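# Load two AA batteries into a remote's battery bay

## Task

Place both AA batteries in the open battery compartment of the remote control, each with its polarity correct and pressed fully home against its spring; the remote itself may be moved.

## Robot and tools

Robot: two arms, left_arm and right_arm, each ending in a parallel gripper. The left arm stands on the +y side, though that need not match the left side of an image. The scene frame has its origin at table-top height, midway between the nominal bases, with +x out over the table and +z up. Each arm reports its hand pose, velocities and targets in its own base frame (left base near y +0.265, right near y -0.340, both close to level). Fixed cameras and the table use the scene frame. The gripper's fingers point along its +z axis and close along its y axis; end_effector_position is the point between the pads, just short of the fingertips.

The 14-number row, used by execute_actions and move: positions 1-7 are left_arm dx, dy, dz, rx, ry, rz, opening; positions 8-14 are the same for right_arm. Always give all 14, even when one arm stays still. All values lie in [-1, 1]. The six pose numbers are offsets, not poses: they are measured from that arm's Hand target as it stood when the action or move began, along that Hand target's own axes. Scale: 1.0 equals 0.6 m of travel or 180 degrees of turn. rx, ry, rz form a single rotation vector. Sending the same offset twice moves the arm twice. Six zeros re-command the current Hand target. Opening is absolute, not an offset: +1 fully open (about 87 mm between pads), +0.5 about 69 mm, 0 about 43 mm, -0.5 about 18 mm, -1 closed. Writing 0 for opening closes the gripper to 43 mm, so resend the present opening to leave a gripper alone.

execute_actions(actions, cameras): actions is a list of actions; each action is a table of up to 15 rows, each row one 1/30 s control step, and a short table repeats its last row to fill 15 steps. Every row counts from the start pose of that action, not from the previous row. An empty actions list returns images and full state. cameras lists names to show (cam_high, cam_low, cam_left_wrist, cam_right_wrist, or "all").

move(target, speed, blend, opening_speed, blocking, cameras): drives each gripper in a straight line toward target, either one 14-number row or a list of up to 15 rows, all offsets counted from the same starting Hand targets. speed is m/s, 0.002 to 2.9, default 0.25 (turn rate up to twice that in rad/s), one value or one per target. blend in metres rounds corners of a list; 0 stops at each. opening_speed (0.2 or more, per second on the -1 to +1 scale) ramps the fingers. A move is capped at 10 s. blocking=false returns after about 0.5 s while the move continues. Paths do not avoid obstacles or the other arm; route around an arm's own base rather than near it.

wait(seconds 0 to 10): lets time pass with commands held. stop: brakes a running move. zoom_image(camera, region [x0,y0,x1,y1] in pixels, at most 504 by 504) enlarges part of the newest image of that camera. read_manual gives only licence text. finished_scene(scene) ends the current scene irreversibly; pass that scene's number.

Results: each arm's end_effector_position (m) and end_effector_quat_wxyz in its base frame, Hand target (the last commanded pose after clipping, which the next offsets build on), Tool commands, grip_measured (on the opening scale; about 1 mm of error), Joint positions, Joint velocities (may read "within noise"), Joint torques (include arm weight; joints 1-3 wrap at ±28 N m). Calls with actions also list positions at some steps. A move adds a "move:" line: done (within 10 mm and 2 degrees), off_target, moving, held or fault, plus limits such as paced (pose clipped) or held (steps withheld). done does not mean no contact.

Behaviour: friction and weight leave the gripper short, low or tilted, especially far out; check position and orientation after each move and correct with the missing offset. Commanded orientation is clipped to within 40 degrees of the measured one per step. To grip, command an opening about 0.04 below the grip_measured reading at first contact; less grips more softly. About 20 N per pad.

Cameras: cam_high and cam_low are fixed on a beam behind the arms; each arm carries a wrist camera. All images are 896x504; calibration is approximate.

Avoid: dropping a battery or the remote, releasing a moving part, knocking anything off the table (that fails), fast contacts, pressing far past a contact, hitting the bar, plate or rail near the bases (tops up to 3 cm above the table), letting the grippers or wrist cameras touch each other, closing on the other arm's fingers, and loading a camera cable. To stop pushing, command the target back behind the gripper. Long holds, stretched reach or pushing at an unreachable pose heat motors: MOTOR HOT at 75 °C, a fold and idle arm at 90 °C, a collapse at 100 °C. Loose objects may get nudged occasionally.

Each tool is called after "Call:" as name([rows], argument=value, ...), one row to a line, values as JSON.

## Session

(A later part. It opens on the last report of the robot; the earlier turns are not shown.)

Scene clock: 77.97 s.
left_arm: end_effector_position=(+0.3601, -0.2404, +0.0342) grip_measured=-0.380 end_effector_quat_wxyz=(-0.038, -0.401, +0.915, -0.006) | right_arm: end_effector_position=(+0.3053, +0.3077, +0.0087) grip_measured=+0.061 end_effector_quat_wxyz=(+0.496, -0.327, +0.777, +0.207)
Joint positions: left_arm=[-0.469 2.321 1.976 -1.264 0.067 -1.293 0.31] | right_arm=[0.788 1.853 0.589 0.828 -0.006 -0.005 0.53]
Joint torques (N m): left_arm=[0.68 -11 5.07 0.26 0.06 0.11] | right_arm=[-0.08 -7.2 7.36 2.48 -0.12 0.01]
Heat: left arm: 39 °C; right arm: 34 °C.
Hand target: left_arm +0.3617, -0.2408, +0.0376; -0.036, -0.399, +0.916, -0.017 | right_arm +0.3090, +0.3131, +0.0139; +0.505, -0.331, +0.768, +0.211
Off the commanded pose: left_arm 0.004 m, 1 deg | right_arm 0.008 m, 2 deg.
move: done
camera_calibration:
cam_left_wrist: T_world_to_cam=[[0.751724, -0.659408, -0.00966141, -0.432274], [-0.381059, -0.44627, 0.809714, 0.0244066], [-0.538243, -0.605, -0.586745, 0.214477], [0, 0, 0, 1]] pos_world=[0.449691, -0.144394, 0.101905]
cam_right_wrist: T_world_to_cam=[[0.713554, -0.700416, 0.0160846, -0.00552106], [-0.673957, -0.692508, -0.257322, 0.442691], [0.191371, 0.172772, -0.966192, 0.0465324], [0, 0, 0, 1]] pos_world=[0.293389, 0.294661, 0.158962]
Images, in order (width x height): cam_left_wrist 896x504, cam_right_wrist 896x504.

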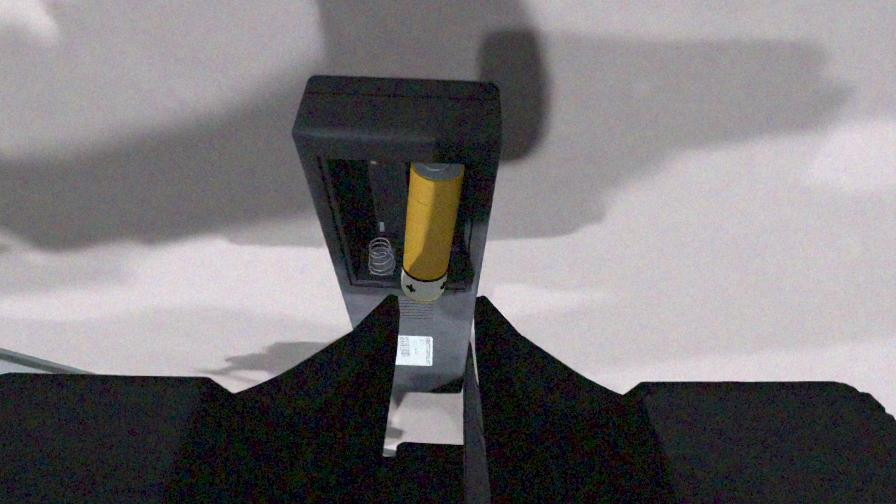

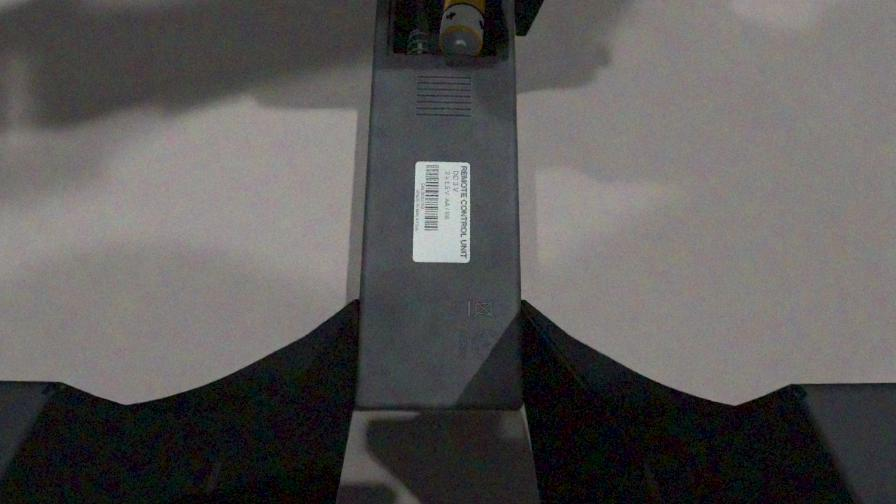

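Call:
move(target=[0.002,0.007,0.021,0,0.02,0,-0.38,0,0,0,0,0,0,0], speed=0.06, cameras=["cam_left_wrist","cam_right_wrist"])

Scene clock: 79.10 s.
left_arm: end_effector_position=(+0.3561, -0.2395, +0.0261) grip_measured=-0.380 end_effector_quat_wxyz=(-0.065, -0.400, +0.914, -0.023) | right_arm: end_effector_position=(+0.3053, +0.3077, +0.0087) grip_measured=+0.061 end_effector_quat_wxyz=(+0.496, -0.327, +0.777, +0.207)
Joint positions: left_arm=[-0.447 2.321 1.928 -1.228 0.128 -1.269 0.31] | right_arm=[0.788 1.853 0.589 0.828 -0.006 -0.005 0.53]
Joint torques (N m): left_arm=[0.62 -10.17 4.92 0.26 0.07 0.1] | right_arm=[-0.08 -7.2 7.38 2.49 -0.12 0.01]
Heat: left arm: 39 °C; right arm: 34 °C.
Hand target: left_arm +0.3571, -0.2397, +0.0251; -0.065, -0.398, +0.915, -0.030 | right_arm +0.3090, +0.3131, +0.0139; +0.505, -0.331, +0.768, +0.211
Off the commanded pose: left_arm 0.001 m, 1 deg | right_arm 0.008 m, 2 deg.
move: done
camera_calibration:
cam_left_wrist: T_world_to_cam=[[0.751867, -0.659309, -0.00293384, -0.428928], [-0.351191, -0.404251, 0.844539, 0.0283199], [-0.557998, -0.63395, -0.535486, 0.206953], [0, 0, 0, 1]] pos_world=[0.447922, -0.14015, 0.0856449]
cam_right_wrist: T_world_to_cam=[[0.713554, -0.700416, 0.0160846, -0.00552106], [-0.673957, -0.692508, -0.257322, 0.442691], [0.191371, 0.172772, -0.966192, 0.0465324], [0, 0, 0, 1]] pos_world=[0.293389, 0.294661, 0.158962]
Images, in order (width x height): cam_left_wrist 896x504, cam_right_wrist 896x504.

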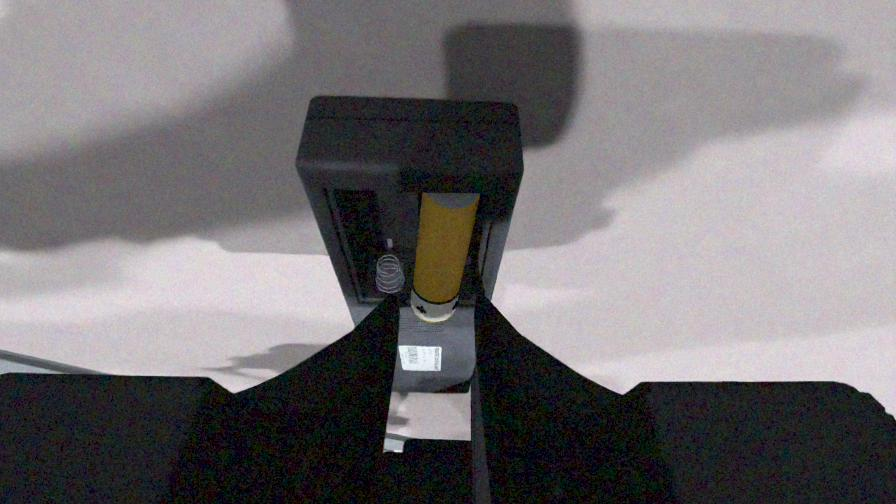

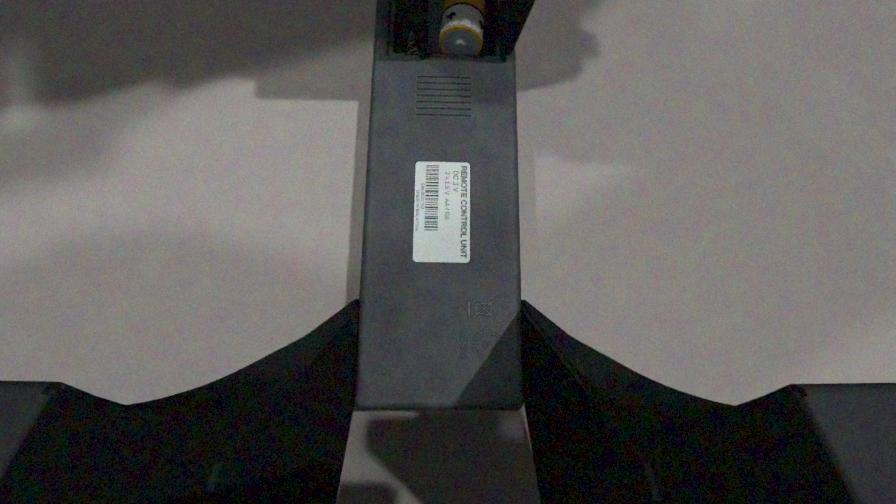

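Call:
move([
  [0,0,0.004,0,0,0,-0.38,0,0,0,0,0,0,0],
  [0,0,0.004,0,0,0,-0.68,0,0,0,0,0,0,0],
  [-0.02,-0.012,0.004,0,0,0,-0.68,0,0,0,0,0,0,0],
  [-0.02,-0.012,0.024,0,-0.03,0,-0.68,0,0,0,0,0,0,0],
], speed=0.06, opening_speed=0.6, cameras=["cam_left_wrist","cam_right_wrist"])

Call:
zoom_image(camera="cam_right_wrist", region=[370, 0, 530, 90])

Scene clock: 82.43 s.
left_arm: end_effector_position=(+0.3574, -0.2405, +0.0232) grip_measured=-0.624 end_effector_quat_wxyz=(-0.065, -0.394, +0.917, -0.018) | right_arm: end_effector_position=(+0.3053, +0.3077, +0.0087) grip_measured=+0.061 end_effector_quat_wxyz=(+0.496, -0.327, +0.777, +0.207)
Joint positions: left_arm=[-0.451 2.341 1.952 -1.239 0.122 -1.26 0.188] | right_arm=[0.788 1.853 0.589 0.828 -0.006 -0.005 0.53]
Joint torques (N m): left_arm=[-0.39 -9.87 3.11 0.87 -0.67 -0.23] | right_arm=[-0.08 -7.21 7.38 2.49 -0.12 0.01]
Heat: left arm: 39 °C; right arm: 34 °C.
Hand target: left_arm +0.3692, -0.2374, +0.0093; -0.022, -0.399, +0.917, -0.011 | right_arm +0.3090, +0.3131, +0.0139; +0.505, -0.331, +0.768, +0.211
Off the commanded pose: left_arm 0.018 m, 5 deg | right_arm 0.008 m, 2 deg.
move: off_target (left_arm)
camera_calibration:
cam_left_wrist: T_world_to_cam=[[0.743333, -0.668843, -0.0102658, -0.429669], [-0.353632, -0.405951, 0.842703, 0.0312953], [-0.567803, -0.622778, -0.538281, 0.211681], [0, 0, 0, 1]] pos_world=[0.450647, -0.142846, 0.0831604]
cam_right_wrist: T_world_to_cam=[[0.713512, -0.700459, 0.0160624, -0.00549059], [-0.674086, -0.692538, -0.256901, 0.442648], [0.191073, 0.172475, -0.966304, 0.0466287], [0, 0, 0, 1]] pos_world=[0.293391, 0.294662, 0.158863]
Images, in order (width x height): cam_left_wrist 896x504, cam_right_wrist 896x504.

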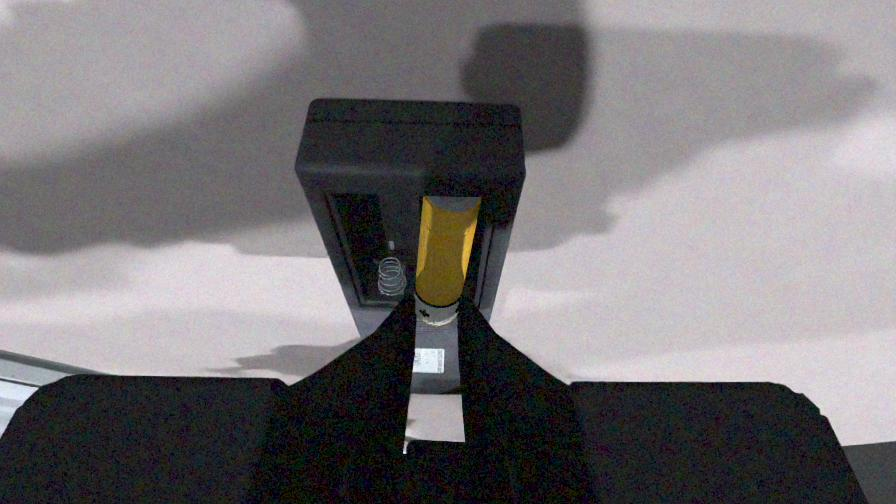

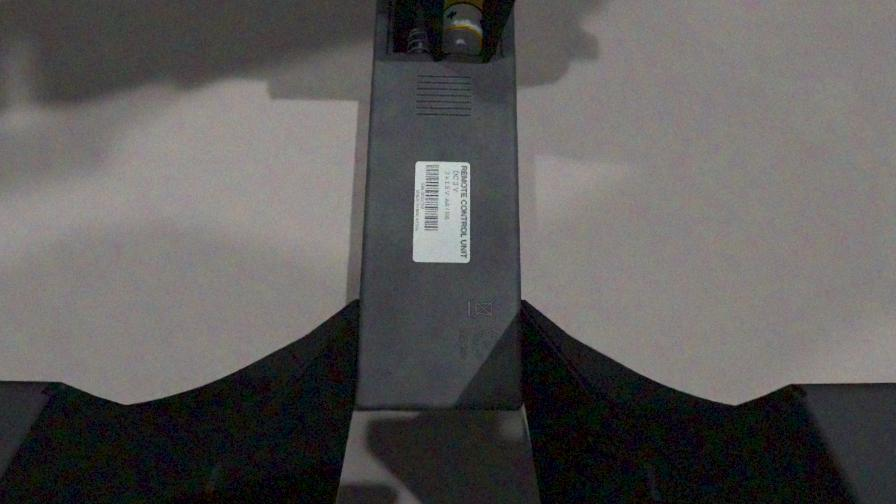

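Scaled by 3.150 from the camera's 896x504 image, which has a finer 1280x720 frame.

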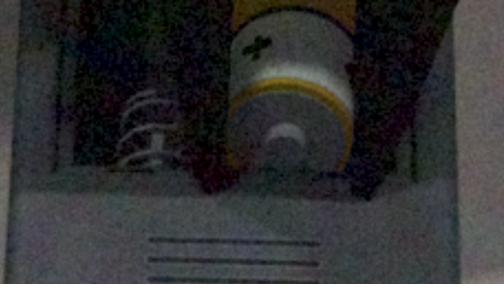

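Call:
move([
  [-0.02,-0.022,0.0,0,0.02,0,-0.7,0,0,0,0,0,0,0],
  [-0.02,-0.022,0.022,0,-0.01,0,-0.7,0,0,0,0,0,0,0],
], speed=0.06, opening_speed=0.6, cameras=["cam_left_wrist","cam_right_wrist"])

Call:
zoom_image(camera="cam_right_wrist", region=[370, 0, 530, 90])

Call:
zoom_image(camera="cam_left_wrist", region=[270, 90, 530, 370])

Scene clock: 84.60 s.
left_arm: end_effector_position=(+0.3604, -0.2409, +0.0226) grip_measured=-0.624 end_effector_quat_wxyz=(-0.077, -0.392, +0.917, -0.007) | right_arm: end_effector_position=(+0.3059, +0.3071, +0.0087) grip_measured=+0.061 end_effector_quat_wxyz=(+0.497, -0.326, +0.778, +0.205)
Joint positions: left_arm=[-0.448 2.394 2.038 -1.305 0.125 -1.251 0.188] | right_arm=[0.788 1.853 0.589 0.828 -0.001 -0.005 0.53]
Joint torques (N m): left_arm=[-0.23 -8.53 3.32 1.38 -0.95 -0.29] | right_arm=[-0.08 -7.21 7.36 2.49 -0.17 0.01]
Heat: left arm: 39 °C; right arm: 34 °C.
Hand target: left_arm +0.3866, -0.2381, -0.0045; -0.008, -0.399, +0.917, -0.005 | right_arm +0.3090, +0.3131, +0.0139; +0.505, -0.331, +0.768, +0.211
Off the commanded pose: left_arm 0.038 m, 8 deg | right_arm 0.009 m, 2 deg.
move: off_target (left_arm)
camera_calibration:
cam_left_wrist: T_world_to_cam=[[0.738698, -0.672888, -0.0393347, -0.430788], [-0.330942, -0.41291, 0.848518, 0.022739], [-0.5872, -0.613781, -0.527702, 0.221792], [0, 0, 0, 1]] pos_world=[0.455983, -0.144351, 0.0808007]
cam_right_wrist: T_world_to_cam=[[0.710366, -0.703598, 0.0181651, -0.00438457], [-0.676783, -0.689925, -0.256841, 0.442658], [0.193245, 0.170158, -0.966283, 0.0466624], [0, 0, 0, 1]] pos_world=[0.293681, 0.294376, 0.158862]
Images, in order (width x height): cam_left_wrist 896x504, cam_right_wrist 896x504.

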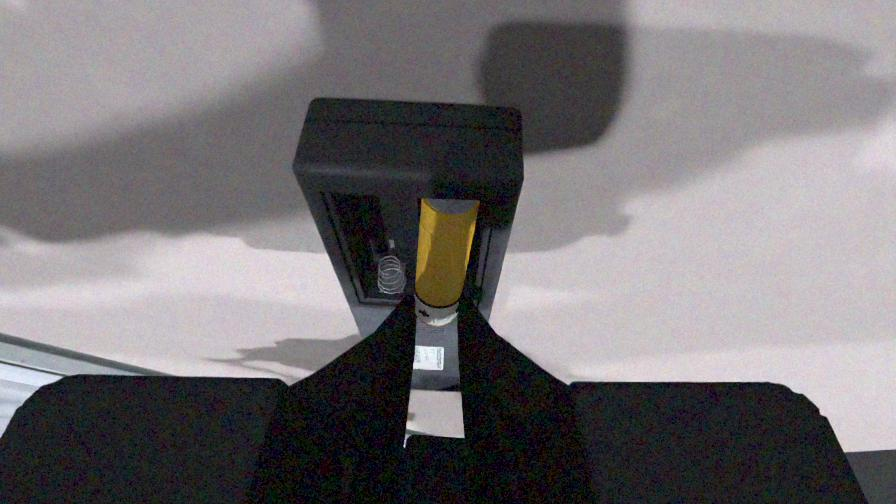

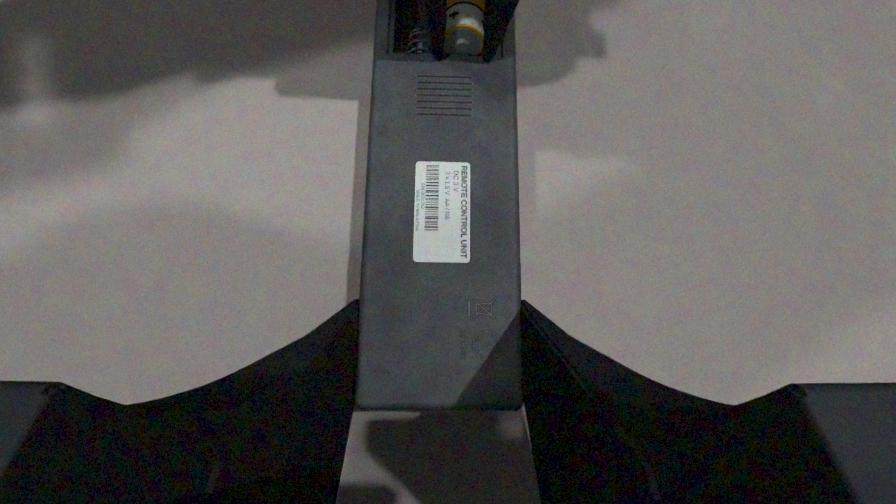

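Scaled by 3.150 from the camera's 896x504 image, which has a finer 1280x720 frame.

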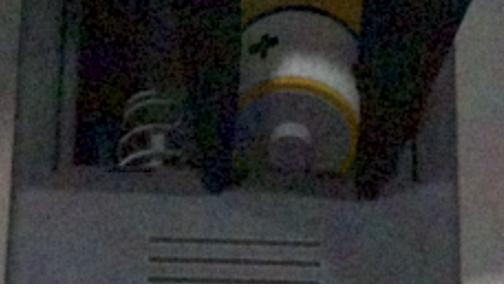

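Scaled by 1.800 from the camera's 896x504 image, which has a finer 1280x720 frame.

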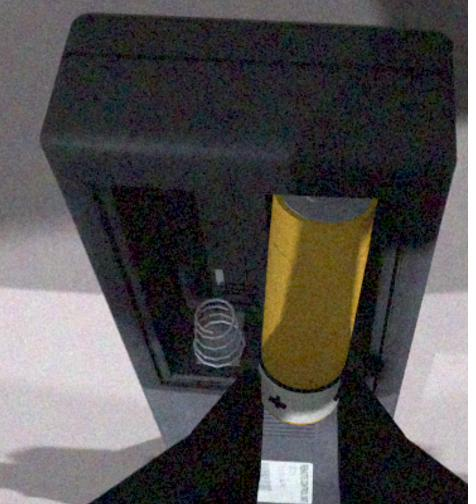

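Call:
move([
  [0.04,0.01,-0.03,0,0.03,0,-0.7,0,0,0,0,0,0,0],
  [0.04,0.01,-0.03,0,0.03,0,-0.45,0,0,0,0,0,0,0],
  [0.04,0.01,-0.07,0,0.03,0,-0.45,0,0,0,0,0,0,0],
], speed=0.08, opening_speed=0.6, cameras=["cam_left_wrist","cam_right_wrist"])

Call:
zoom_image(camera="cam_right_wrist", region=[370, 0, 530, 90])

Call:
zoom_image(camera="cam_left_wrist", region=[270, 60, 530, 340])

Scene clock: 87.20 s.
left_arm: end_effector_position=(+0.3578, -0.2425, +0.0250) grip_measured=-0.450 end_effector_quat_wxyz=(-0.073, -0.400, +0.914, -0.008) | right_arm: end_effector_position=(+0.3066, +0.3063, +0.0086) grip_measured=+0.061 end_effector_quat_wxyz=(+0.497, -0.323, +0.779, +0.204)
Joint positions: left_arm=[-0.455 2.373 2.013 -1.293 0.121 -1.275 0.275] | right_arm=[0.786 1.853 0.589 0.827 0.003 -0.003 0.53]
Joint torques (N m): left_arm=[-0.72 -11.41 8.95 0.09 -0.12 -0.13] | right_arm=[0.05 -7.21 7.38 2.49 -0.2 -0.01]
Heat: left arm: 39 °C; right arm: 34 °C.
Hand target: left_arm +0.3662, -0.2510, +0.0380; -0.051, -0.399, +0.915, -0.024 | right_arm +0.3090, +0.3131, +0.0139; +0.505, -0.331, +0.768, +0.211
Off the commanded pose: left_arm 0.018 m, 3 deg | right_arm 0.009 m, 2 deg.
move: off_target (left_arm); target 2's new opening was sent with left_arm's hand 0.015 m and 3 deg from that target
camera_calibration:
cam_left_wrist: T_world_to_cam=[[0.750484, -0.659855, -0.0369491, -0.431011], [-0.329335, -0.421869, 0.844728, 0.0165279], [-0.572986, -0.621786, -0.533919, 0.213683], [0, 0, 0, 1]] pos_world=[0.451347, -0.144567, 0.0842025]
cam_right_wrist: T_world_to_cam=[[0.706438, -0.707554, 0.0176945, -0.0031164], [-0.680779, -0.686119, -0.256478, 0.442628], [0.193613, 0.16914, -0.966388, 0.0467543], [0, 0, 0, 1]] pos_world=[0.294481, 0.293582, 0.158762]
Images, in order (width x height): cam_left_wrist 896x504, cam_right_wrist 896x504.

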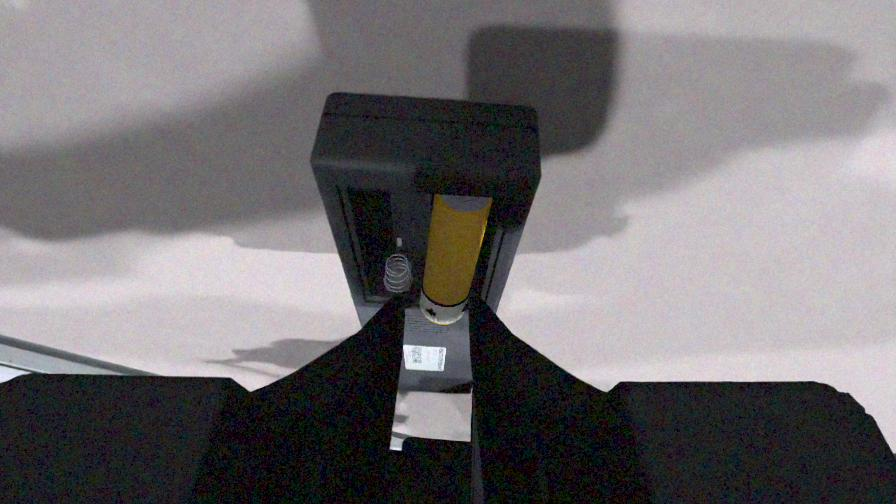

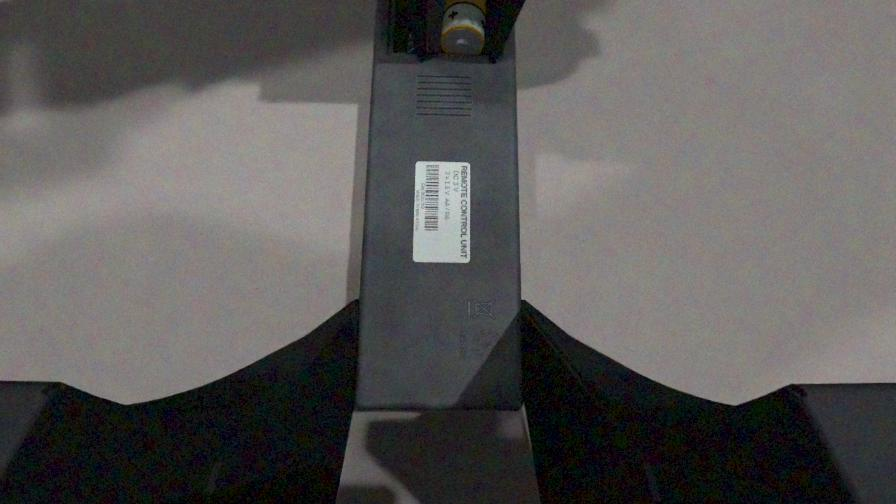

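Scaled by 3.150 from the camera's 896x504 image, which has a finer 1280x720 frame.

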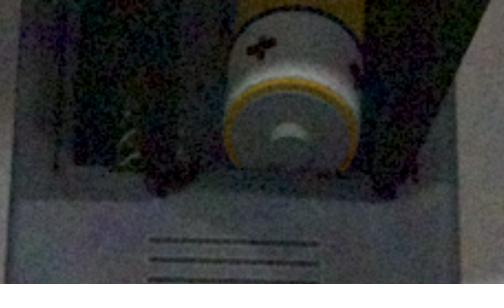

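Scaled by 1.800 from the camera's 896x504 image, which has a finer 1280x720 frame.

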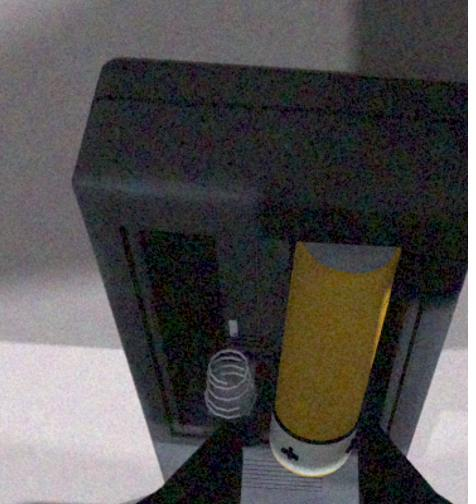

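Call:
move([
  [0.0,0.006,-0.05,0,0,0,-0.45,0,0,0,0,0,0,0],
  [0.0,0.006,-0.05,0,-0.04,0,-1,0,0,0,0,0,0,0],
], speed=0.1, cameras=["cam_left_wrist","cam_right_wrist"])

Call:
zoom_image(camera="cam_right_wrist", region=[370, 0, 530, 90])

Call:
zoom_image(camera="cam_left_wrist", region=[270, 50, 570, 330])

Scene clock: 90.03 s.
left_arm: end_effector_position=(+0.3620, -0.2419, +0.0481) grip_measured=-1.000 end_effector_quat_wxyz=(-0.016, -0.399, +0.917, +0.023) | right_arm: end_effector_position=(+0.3066, +0.3062, +0.0086) grip_measured=+0.061 end_effector_quat_wxyz=(+0.497, -0.324, +0.779, +0.204)
Joint positions: left_arm=[-0.498 2.35 2.093 -1.368 -0.004 -1.318 0] | right_arm=[0.786 1.853 0.589 0.827 0.003 -0.004 0.53]
Joint torques (N m): left_arm=[-0.24 -14.05 5.52 0.22 -0.15 -0.09] | right_arm=[0.03 -7.21 7.38 2.49 -0.19 0]
Heat: left arm: 40 °C; right arm: 35 °C.
Hand target: left_arm +0.3658, -0.2460, +0.0676; +0.007, -0.399, +0.917, +0.002 | right_arm +0.3090, +0.3131, +0.0139; +0.505, -0.331, +0.768, +0.211
Off the commanded pose: left_arm 0.020 m, 4 deg | right_arm 0.009 m, 2 deg.
move: off_target (left_arm); target 2's new opening was sent with left_arm's hand 0.020 m and 4 deg from that target
camera_calibration:
cam_left_wrist: T_world_to_cam=[[0.747754, -0.662547, -0.0435372, -0.432224], [-0.398634, -0.500404, 0.768562, 0.00838486], [-0.530994, -0.55734, -0.638293, 0.234175], [0, 0, 0, 1]] pos_world=[0.450885, -0.151657, 0.12421]
cam_right_wrist: T_world_to_cam=[[0.706739, -0.707226, 0.0187649, -0.00332479], [-0.680268, -0.686606, -0.256532, 0.442629], [0.19431, 0.168536, -0.966354, 0.0467229], [0, 0, 0, 1]] pos_world=[0.294377, 0.293686, 0.158762]
Images, in order (width x height): cam_left_wrist 896x504, cam_right_wrist 896x504.

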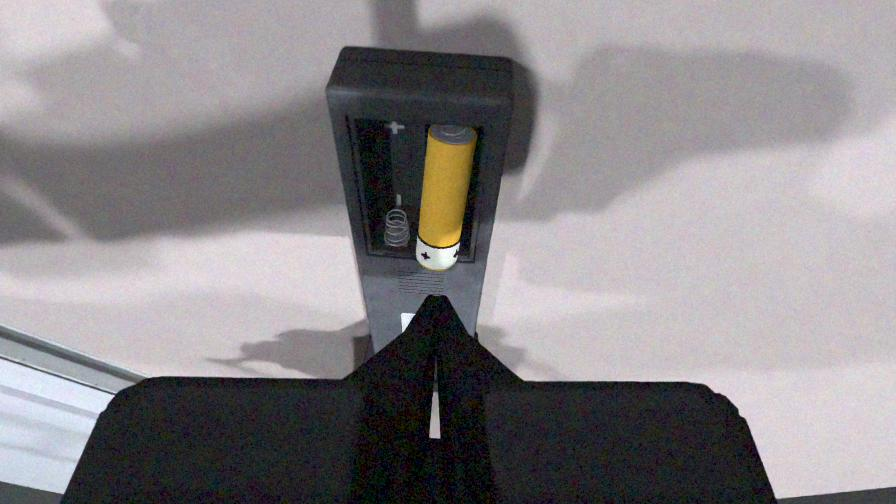

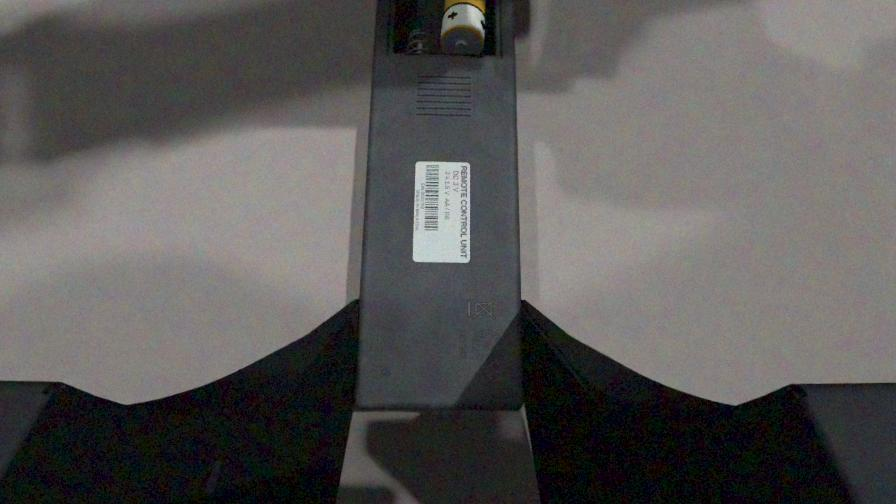

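Scaled by 3.150 from the camera's 896x504 image, which has a finer 1280x720 frame.

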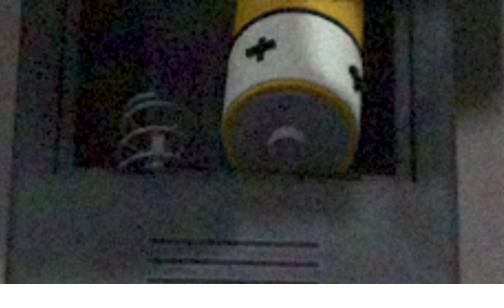

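Scaled by 1.680 from the camera's 896x504 image, which has a finer 1280x720 frame.

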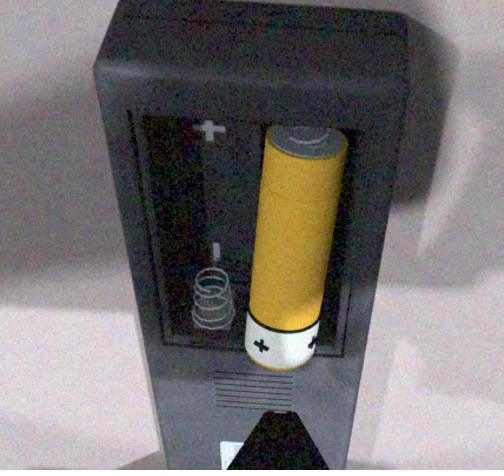

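Call:
move(target=[0.004,0.004,0.055,0,0,0,-1,0,0,0,0,0,0,0], speed=0.06, cameras=["cam_left_wrist","cam_right_wrist"])

Scene clock: 91.10 s.
left_arm: end_effector_position=(+0.3568, -0.2392, +0.0324) grip_measured=-1.000 end_effector_quat_wxyz=(-0.013, -0.399, +0.917, +0.019) | right_arm: end_effector_position=(+0.3066, +0.3062, +0.0086) grip_measured=+0.061 end_effector_quat_wxyz=(+0.497, -0.324, +0.779, +0.204)
Joint positions: left_arm=[-0.498 2.315 1.97 -1.273 -0.003 -1.319 0] | right_arm=[0.786 1.853 0.589 0.827 0.003 -0.004 0.53]
Joint torques (N m): left_arm=[-0.46 -11.49 4.11 0.64 -0.16 -0.11] | right_arm=[0.05 -7.21 7.36 2.5 -0.2 0]
Heat: left arm: 40 °C; right arm: 35 °C.
Hand target: left_arm +0.3628, -0.2459, +0.0348; +0.007, -0.399, +0.917, +0.001 | right_arm +0.3090, +0.3132, +0.0139; +0.505, -0.331, +0.768, +0.211
Off the commanded pose: left_arm 0.009 m, 3 deg | right_arm 0.009 m, 2 deg.
move: off_target (left_arm)
camera_calibration:
cam_left_wrist: T_world_to_cam=[[0.748794, -0.661864, -0.0352492, -0.42762], [-0.403635, -0.497541, 0.76781, 0.0222874], [-0.525724, -0.560704, -0.639708, 0.22023], [0, 0, 0, 1]] pos_world=[0.444976, -0.148454, 0.108697]
cam_right_wrist: T_world_to_cam=[[0.706739, -0.707226, 0.0187649, -0.00332479], [-0.680268, -0.686606, -0.256532, 0.442629], [0.19431, 0.168536, -0.966354, 0.0467229], [0, 0, 0, 1]] pos_world=[0.294377, 0.293686, 0.158762]
Images, in order (width x height): cam_left_wrist 896x504, cam_right_wrist 896x504.

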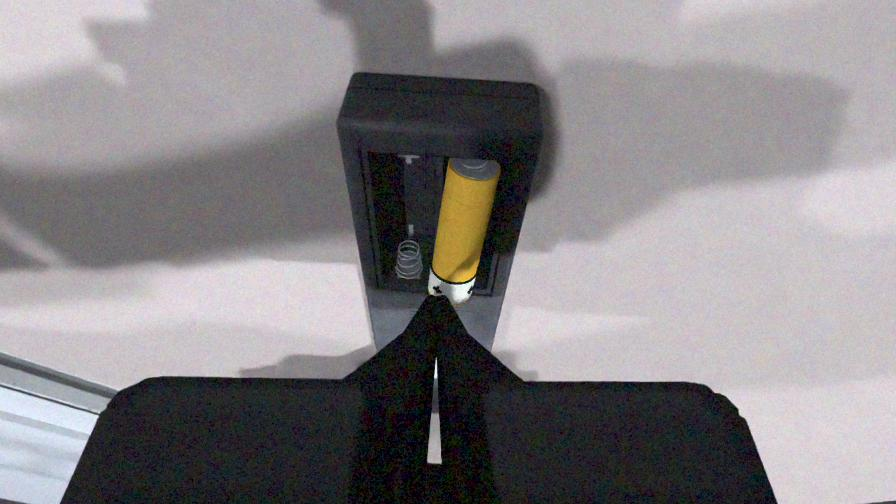

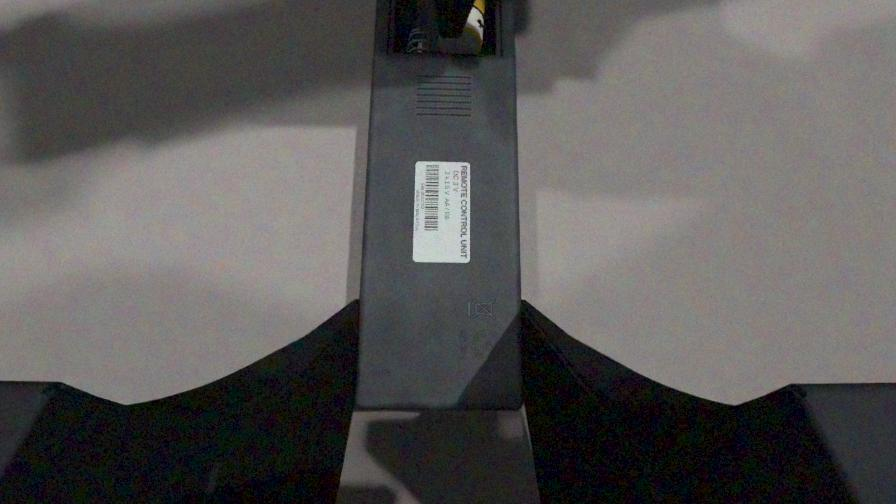

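Call:
move([
  [0.001,-0.009,-0.012,0,0,0,-1,0,0,0,0,0,0,0],
  [0.001,-0.006,0.015,0,0,0,-1,0,0,0,0,0,0,0],
], speed=0.05, cameras=["cam_left_wrist","cam_right_wrist"])

Scene clock: 92.80 s.
left_arm: end_effector_position=(+0.3645, -0.2484, +0.0332) grip_measured=-1.000 end_effector_quat_wxyz=(-0.004, -0.399, +0.917, -0.001) | right_arm: end_effector_position=(+0.3066, +0.3062, +0.0086) grip_measured=+0.061 end_effector_quat_wxyz=(+0.497, -0.324, +0.779, +0.204)
Joint positions: left_arm=[-0.504 2.315 1.975 -1.233 0.007 -1.324 0] | right_arm=[0.786 1.853 0.589 0.827 0.003 -0.004 0.53]
Joint torques (N m): left_arm=[-0.25 -10 3.52 0.54 -0.25 -0.08] | right_arm=[0.05 -7.2 7.35 2.5 -0.19 0]
Heat: left arm: 40 °C; right arm: 35 °C.
Hand target: left_arm +0.3652, -0.2487, +0.0258; +0.007, -0.399, +0.917, +0.001 | right_arm +0.3090, +0.3132, +0.0139; +0.505, -0.331, +0.768, +0.211
Off the commanded pose: left_arm 0.007 m, 1 deg | right_arm 0.009 m, 2 deg.
move: done
camera_calibration:
cam_left_wrist: T_world_to_cam=[[0.748857, -0.662652, 0.0102316, -0.441209], [-0.42983, -0.47388, 0.76856, 0.035508], [-0.504439, -0.57994, -0.639696, 0.20712], [0, 0, 0, 1]] pos_world=[0.450145, -0.155424, 0.109718]
cam_right_wrist: T_world_to_cam=[[0.706739, -0.707226, 0.0187649, -0.00332479], [-0.680268, -0.686606, -0.256532, 0.442629], [0.19431, 0.168536, -0.966354, 0.0467229], [0, 0, 0, 1]] pos_world=[0.294377, 0.293686, 0.158762]
Images, in order (width x height): cam_left_wrist 896x504, cam_right_wrist 896x504.

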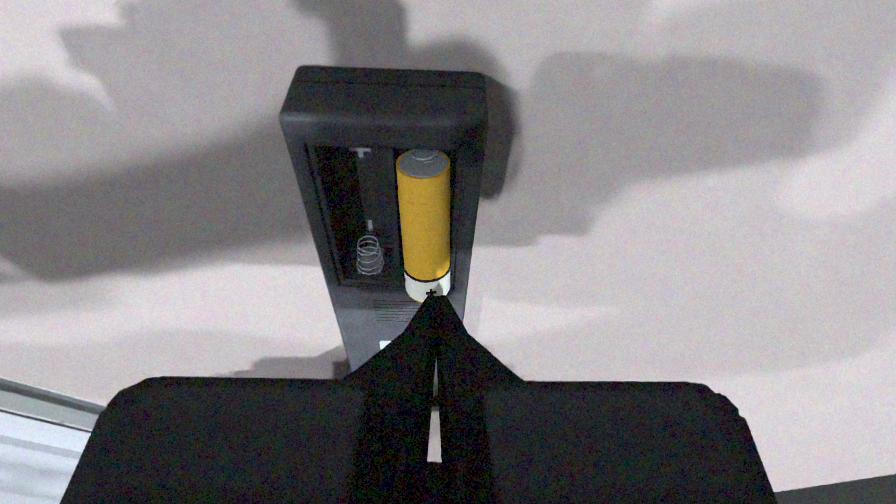

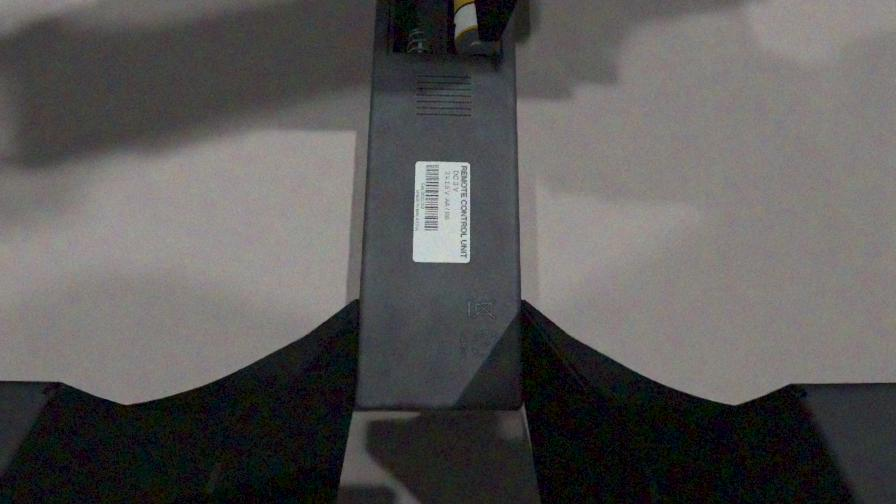

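Call:
move(target=[0,0.002,0.03,0,0,0,-1,0,0,0,0,0,0,0], speed=0.05, cameras=["cam_left_wrist","cam_right_wrist"])

Call:
zoom_image(camera="cam_right_wrist", region=[370, 0, 530, 90])

Scene clock: 93.67 s.
left_arm: end_effector_position=(+0.3641, -0.2484, +0.0309) grip_measured=-1.000 end_effector_quat_wxyz=(+0.002, -0.399, +0.917, -0.010) | right_arm: end_effector_position=(+0.3066, +0.3063, +0.0086) grip_measured=+0.061 end_effector_quat_wxyz=(+0.497, -0.324, +0.779, +0.204)
Joint positions: left_arm=[-0.504 2.292 1.926 -1.187 0.008 -1.324 0] | right_arm=[0.786 1.853 0.589 0.827 0.003 -0.004 0.53]
Joint torques (N m): left_arm=[-0.17 -7.66 2.32 0.79 -0.26 -0.06] | right_arm=[0.05 -7.2 7.36 2.5 -0.19 -0.01]
Heat: left arm: 40 °C; right arm: 35 °C.
Hand target: left_arm +0.3644, -0.2477, +0.0077; +0.007, -0.399, +0.917, +0.002 | right_arm +0.3090, +0.3132, +0.0139; +0.505, -0.331, +0.768, +0.211
Off the commanded pose: left_arm 0.023 m, 1 deg | right_arm 0.009 m, 2 deg.
move: off_target (left_arm)
camera_calibration:
cam_left_wrist: T_world_to_cam=[[0.74848, -0.662454, 0.0305401, -0.441432], [-0.443253, -0.465497, 0.766055, 0.0442701], [-0.49326, -0.586913, -0.642049, 0.199699], [0, 0, 0, 1]] pos_world=[0.448529, -0.154614, 0.107785]
cam_right_wrist: T_world_to_cam=[[0.70665, -0.707323, 0.018437, -0.00321957], [-0.680417, -0.686456, -0.256536, 0.44263], [0.19411, 0.168736, -0.966359, 0.046724], [0, 0, 0, 1]] pos_world=[0.294378, 0.293685, 0.158762]
Images, in order (width x height): cam_left_wrist 896x504, cam_right_wrist 896x504.

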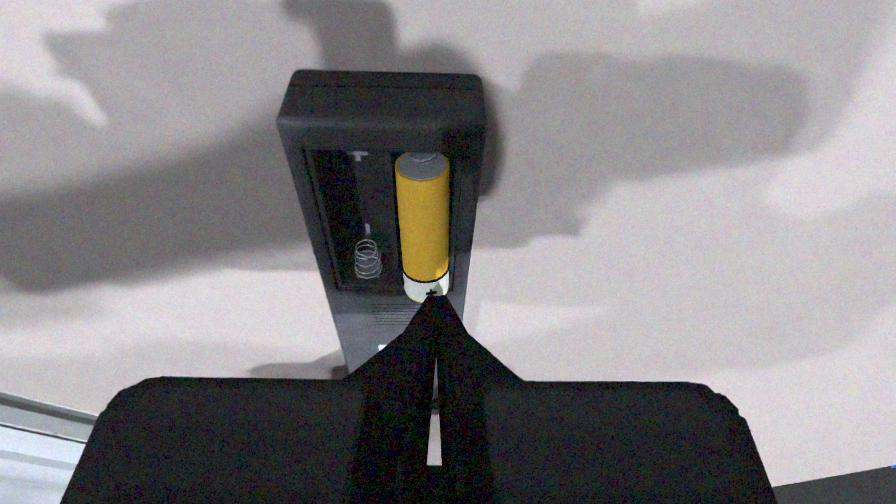

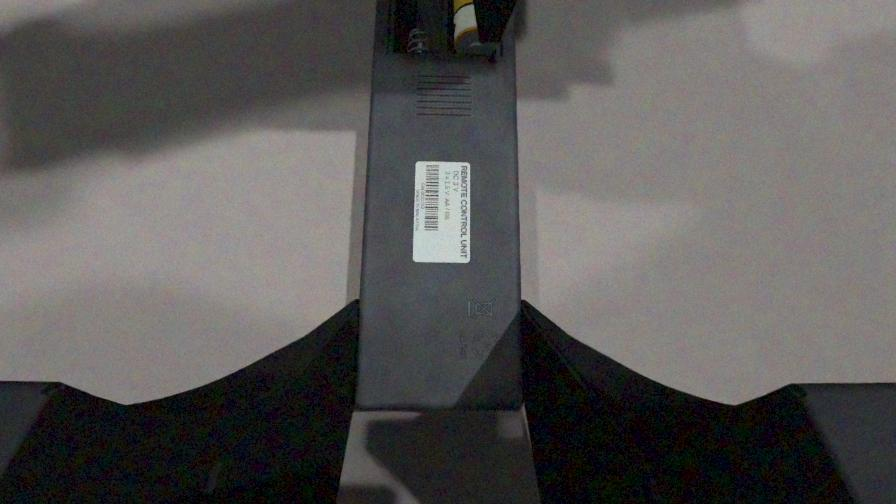

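Scaled by 3.150 from the camera's 896x504 image, which has a finer 1280x720 frame.

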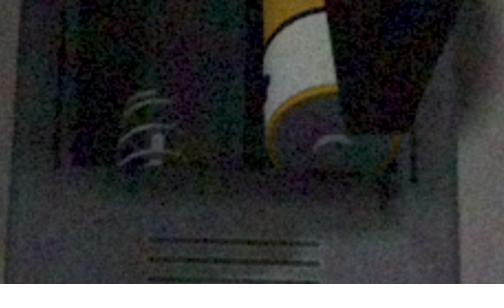

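Call:
move([
  [-0.015,0.003,0,0,0,0,-1,0,0,0,0,0,0,0],
  [-0.015,0.003,0.025,0,0,0,-1,0,0,0,0,0,0,0],
], speed=0.05, cameras=["cam_left_wrist","cam_right_wrist"])

Call:
zoom_image(camera="cam_right_wrist", region=[370, 0, 530, 90])

Call:
zoom_image(camera="cam_left_wrist", region=[270, 50, 570, 330])

Scene clock: 95.17 s.
left_arm: end_effector_position=(+0.3683, -0.2480, +0.0233) grip_measured=-1.000 end_effector_quat_wxyz=(+0.001, -0.399, +0.917, -0.022) | right_arm: end_effector_position=(+0.3059, +0.3068, +0.0084) grip_measured=+0.061 end_effector_quat_wxyz=(+0.496, -0.325, +0.778, +0.206)
Joint positions: left_arm=[-0.491 2.293 1.894 -1.137 0.026 -1.313 0] | right_arm=[0.786 1.853 0.589 0.827 -0.002 -0.004 0.53]
Joint torques (N m): left_arm=[0.47 -6.63 2.14 0.81 -0.42 0.07] | right_arm=[0.05 -7.2 7.36 2.5 -0.15 -0.01]
Heat: left arm: 40 °C; right arm: 35 °C.
Hand target: left_arm +0.3694, -0.2399, -0.0072; +0.007, -0.399, +0.917, +0.002 | right_arm +0.3090, +0.3132, +0.0139; +0.505, -0.331, +0.768, +0.212
Off the commanded pose: left_arm 0.032 m, 3 deg | right_arm 0.009 m, 2 deg.
move: off_target (left_arm)
camera_calibration:
cam_left_wrist: T_world_to_cam=[[0.748635, -0.660958, 0.0517711, -0.444302], [-0.448471, -0.447352, 0.773789, 0.0583418], [-0.488282, -0.602503, -0.631324, 0.191154], [0, 0, 0, 1]] pos_world=[0.452122, -0.152394, 0.098538]
cam_right_wrist: T_world_to_cam=[[0.709833, -0.704182, 0.0162608, -0.00432516], [-0.677883, -0.689231, -0.255803, 0.442562], [0.19134, 0.170555, -0.966592, 0.0469531], [0, 0, 0, 1]] pos_world=[0.294092, 0.293974, 0.158664]
Images, in order (width x height): cam_left_wrist 896x504, cam_right_wrist 896x504.

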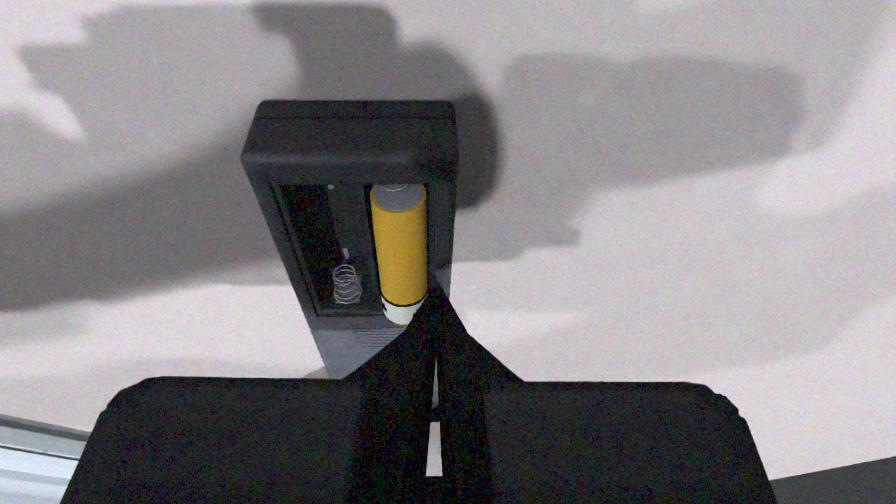

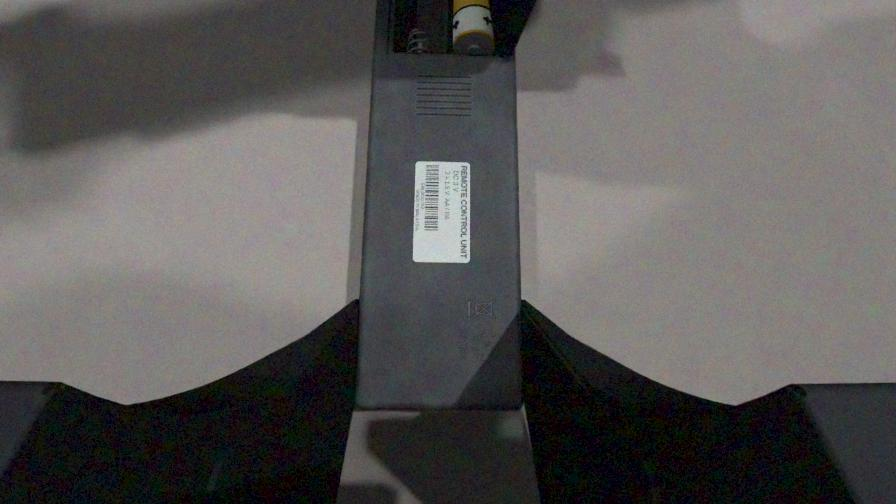

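Scaled by 3.150 from the camera's 896x504 image, which has a finer 1280x720 frame.

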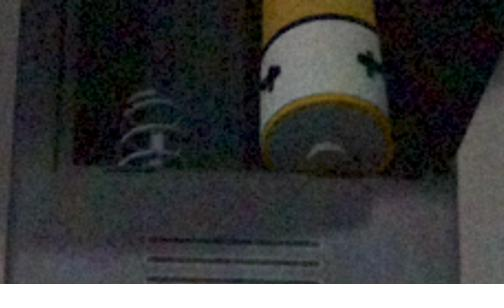

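Scaled by 1.680 from the camera's 896x504 image, which has a finer 1280x720 frame.

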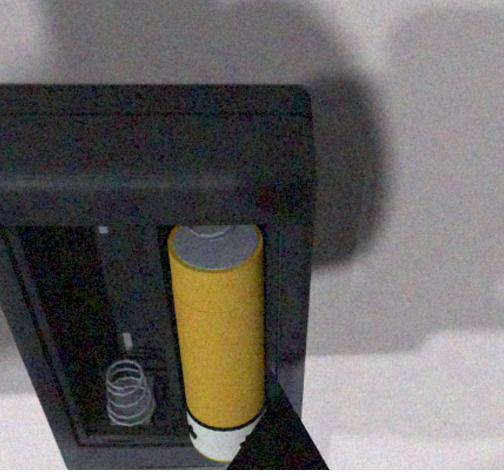

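Call:
move([
  [0.008,0.0,-0.087,0,0,0,-1,0,0,0,0,0,0,0],
  [0.008,0.004,-0.087,0,0,0,-1,0,0,0,0,0,0,0],
], speed=0.08, cameras=["cam_left_wrist","cam_right_wrist"])

Call:
zoom_image(camera="cam_left_wrist", region=[270, 50, 570, 330])

Scene clock: 96.83 s.
left_arm: end_effector_position=(+0.3605, -0.2380, +0.0364) grip_measured=-1.000 end_effector_quat_wxyz=(-0.004, -0.400, +0.916, +0.008) | right_arm: end_effector_position=(+0.3051, +0.3076, +0.0084) grip_measured=+0.061 end_effector_quat_wxyz=(+0.495, -0.327, +0.777, +0.208)
Joint positions: left_arm=[-0.491 2.292 1.949 -1.246 -0.003 -1.315 0] | right_arm=[0.787 1.853 0.589 0.827 -0.008 -0.005 0.53]
Joint torques (N m): left_arm=[-0.32 -10.45 8.12 0.07 -0.16 -0.06] | right_arm=[-0.02 -7.2 7.36 2.5 -0.1 0.01]
Heat: left arm: 40 °C; right arm: 35 °C.
Hand target: left_arm +0.3637, -0.2422, +0.0449; +0.007, -0.399, +0.917, +0.002 | right_arm +0.3091, +0.3131, +0.0139; +0.505, -0.331, +0.768, +0.211
Off the commanded pose: left_arm 0.010 m, 2 deg | right_arm 0.009 m, 2 deg.
move: done
camera_calibration:
cam_left_wrist: T_world_to_cam=[[0.750794, -0.660491, -0.00778427, -0.430916], [-0.421496, -0.48813, 0.764245, 0.0301128], [-0.508577, -0.570509, -0.644879, 0.21713], [0, 0, 0, 1]] pos_world=[0.446648, -0.146043, 0.113654]
cam_right_wrist: T_world_to_cam=[[0.714483, -0.69949, 0.0150955, -0.00591146], [-0.673534, -0.693491, -0.255777, 0.442543], [0.189382, 0.172581, -0.966618, 0.0469503], [0, 0, 0, 1]] pos_world=[0.2934, 0.294662, 0.158664]
Images, in order (width x height): cam_left_wrist 896x504, cam_right_wrist 896x504.

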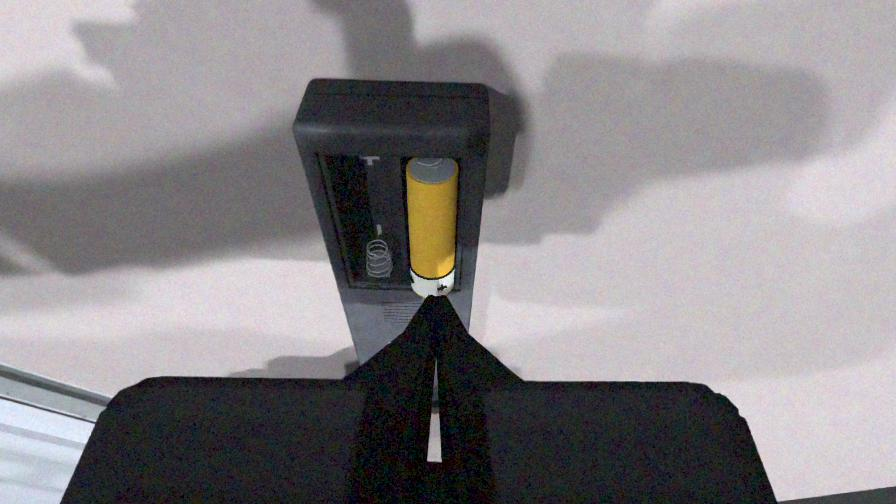

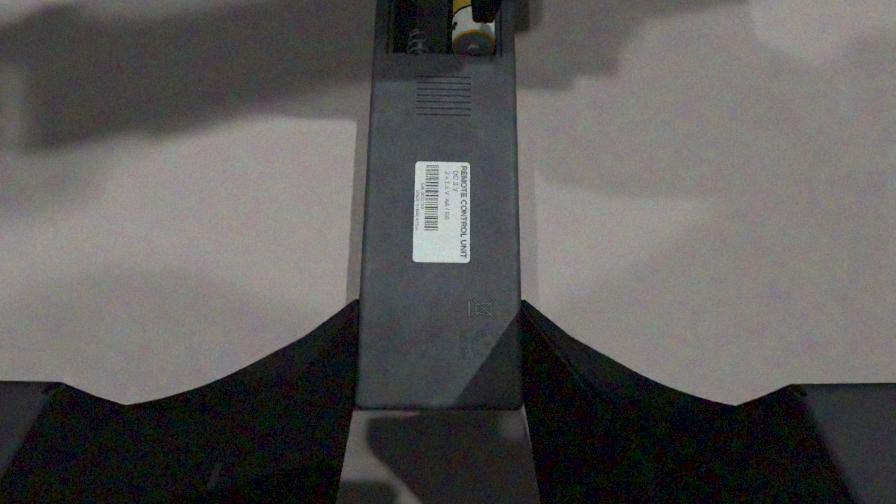

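Scaled by 1.680 from the camera's 896x504 image, which has a finer 1280x720 frame.

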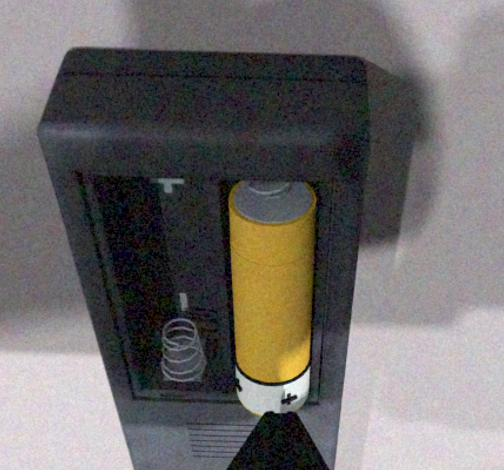

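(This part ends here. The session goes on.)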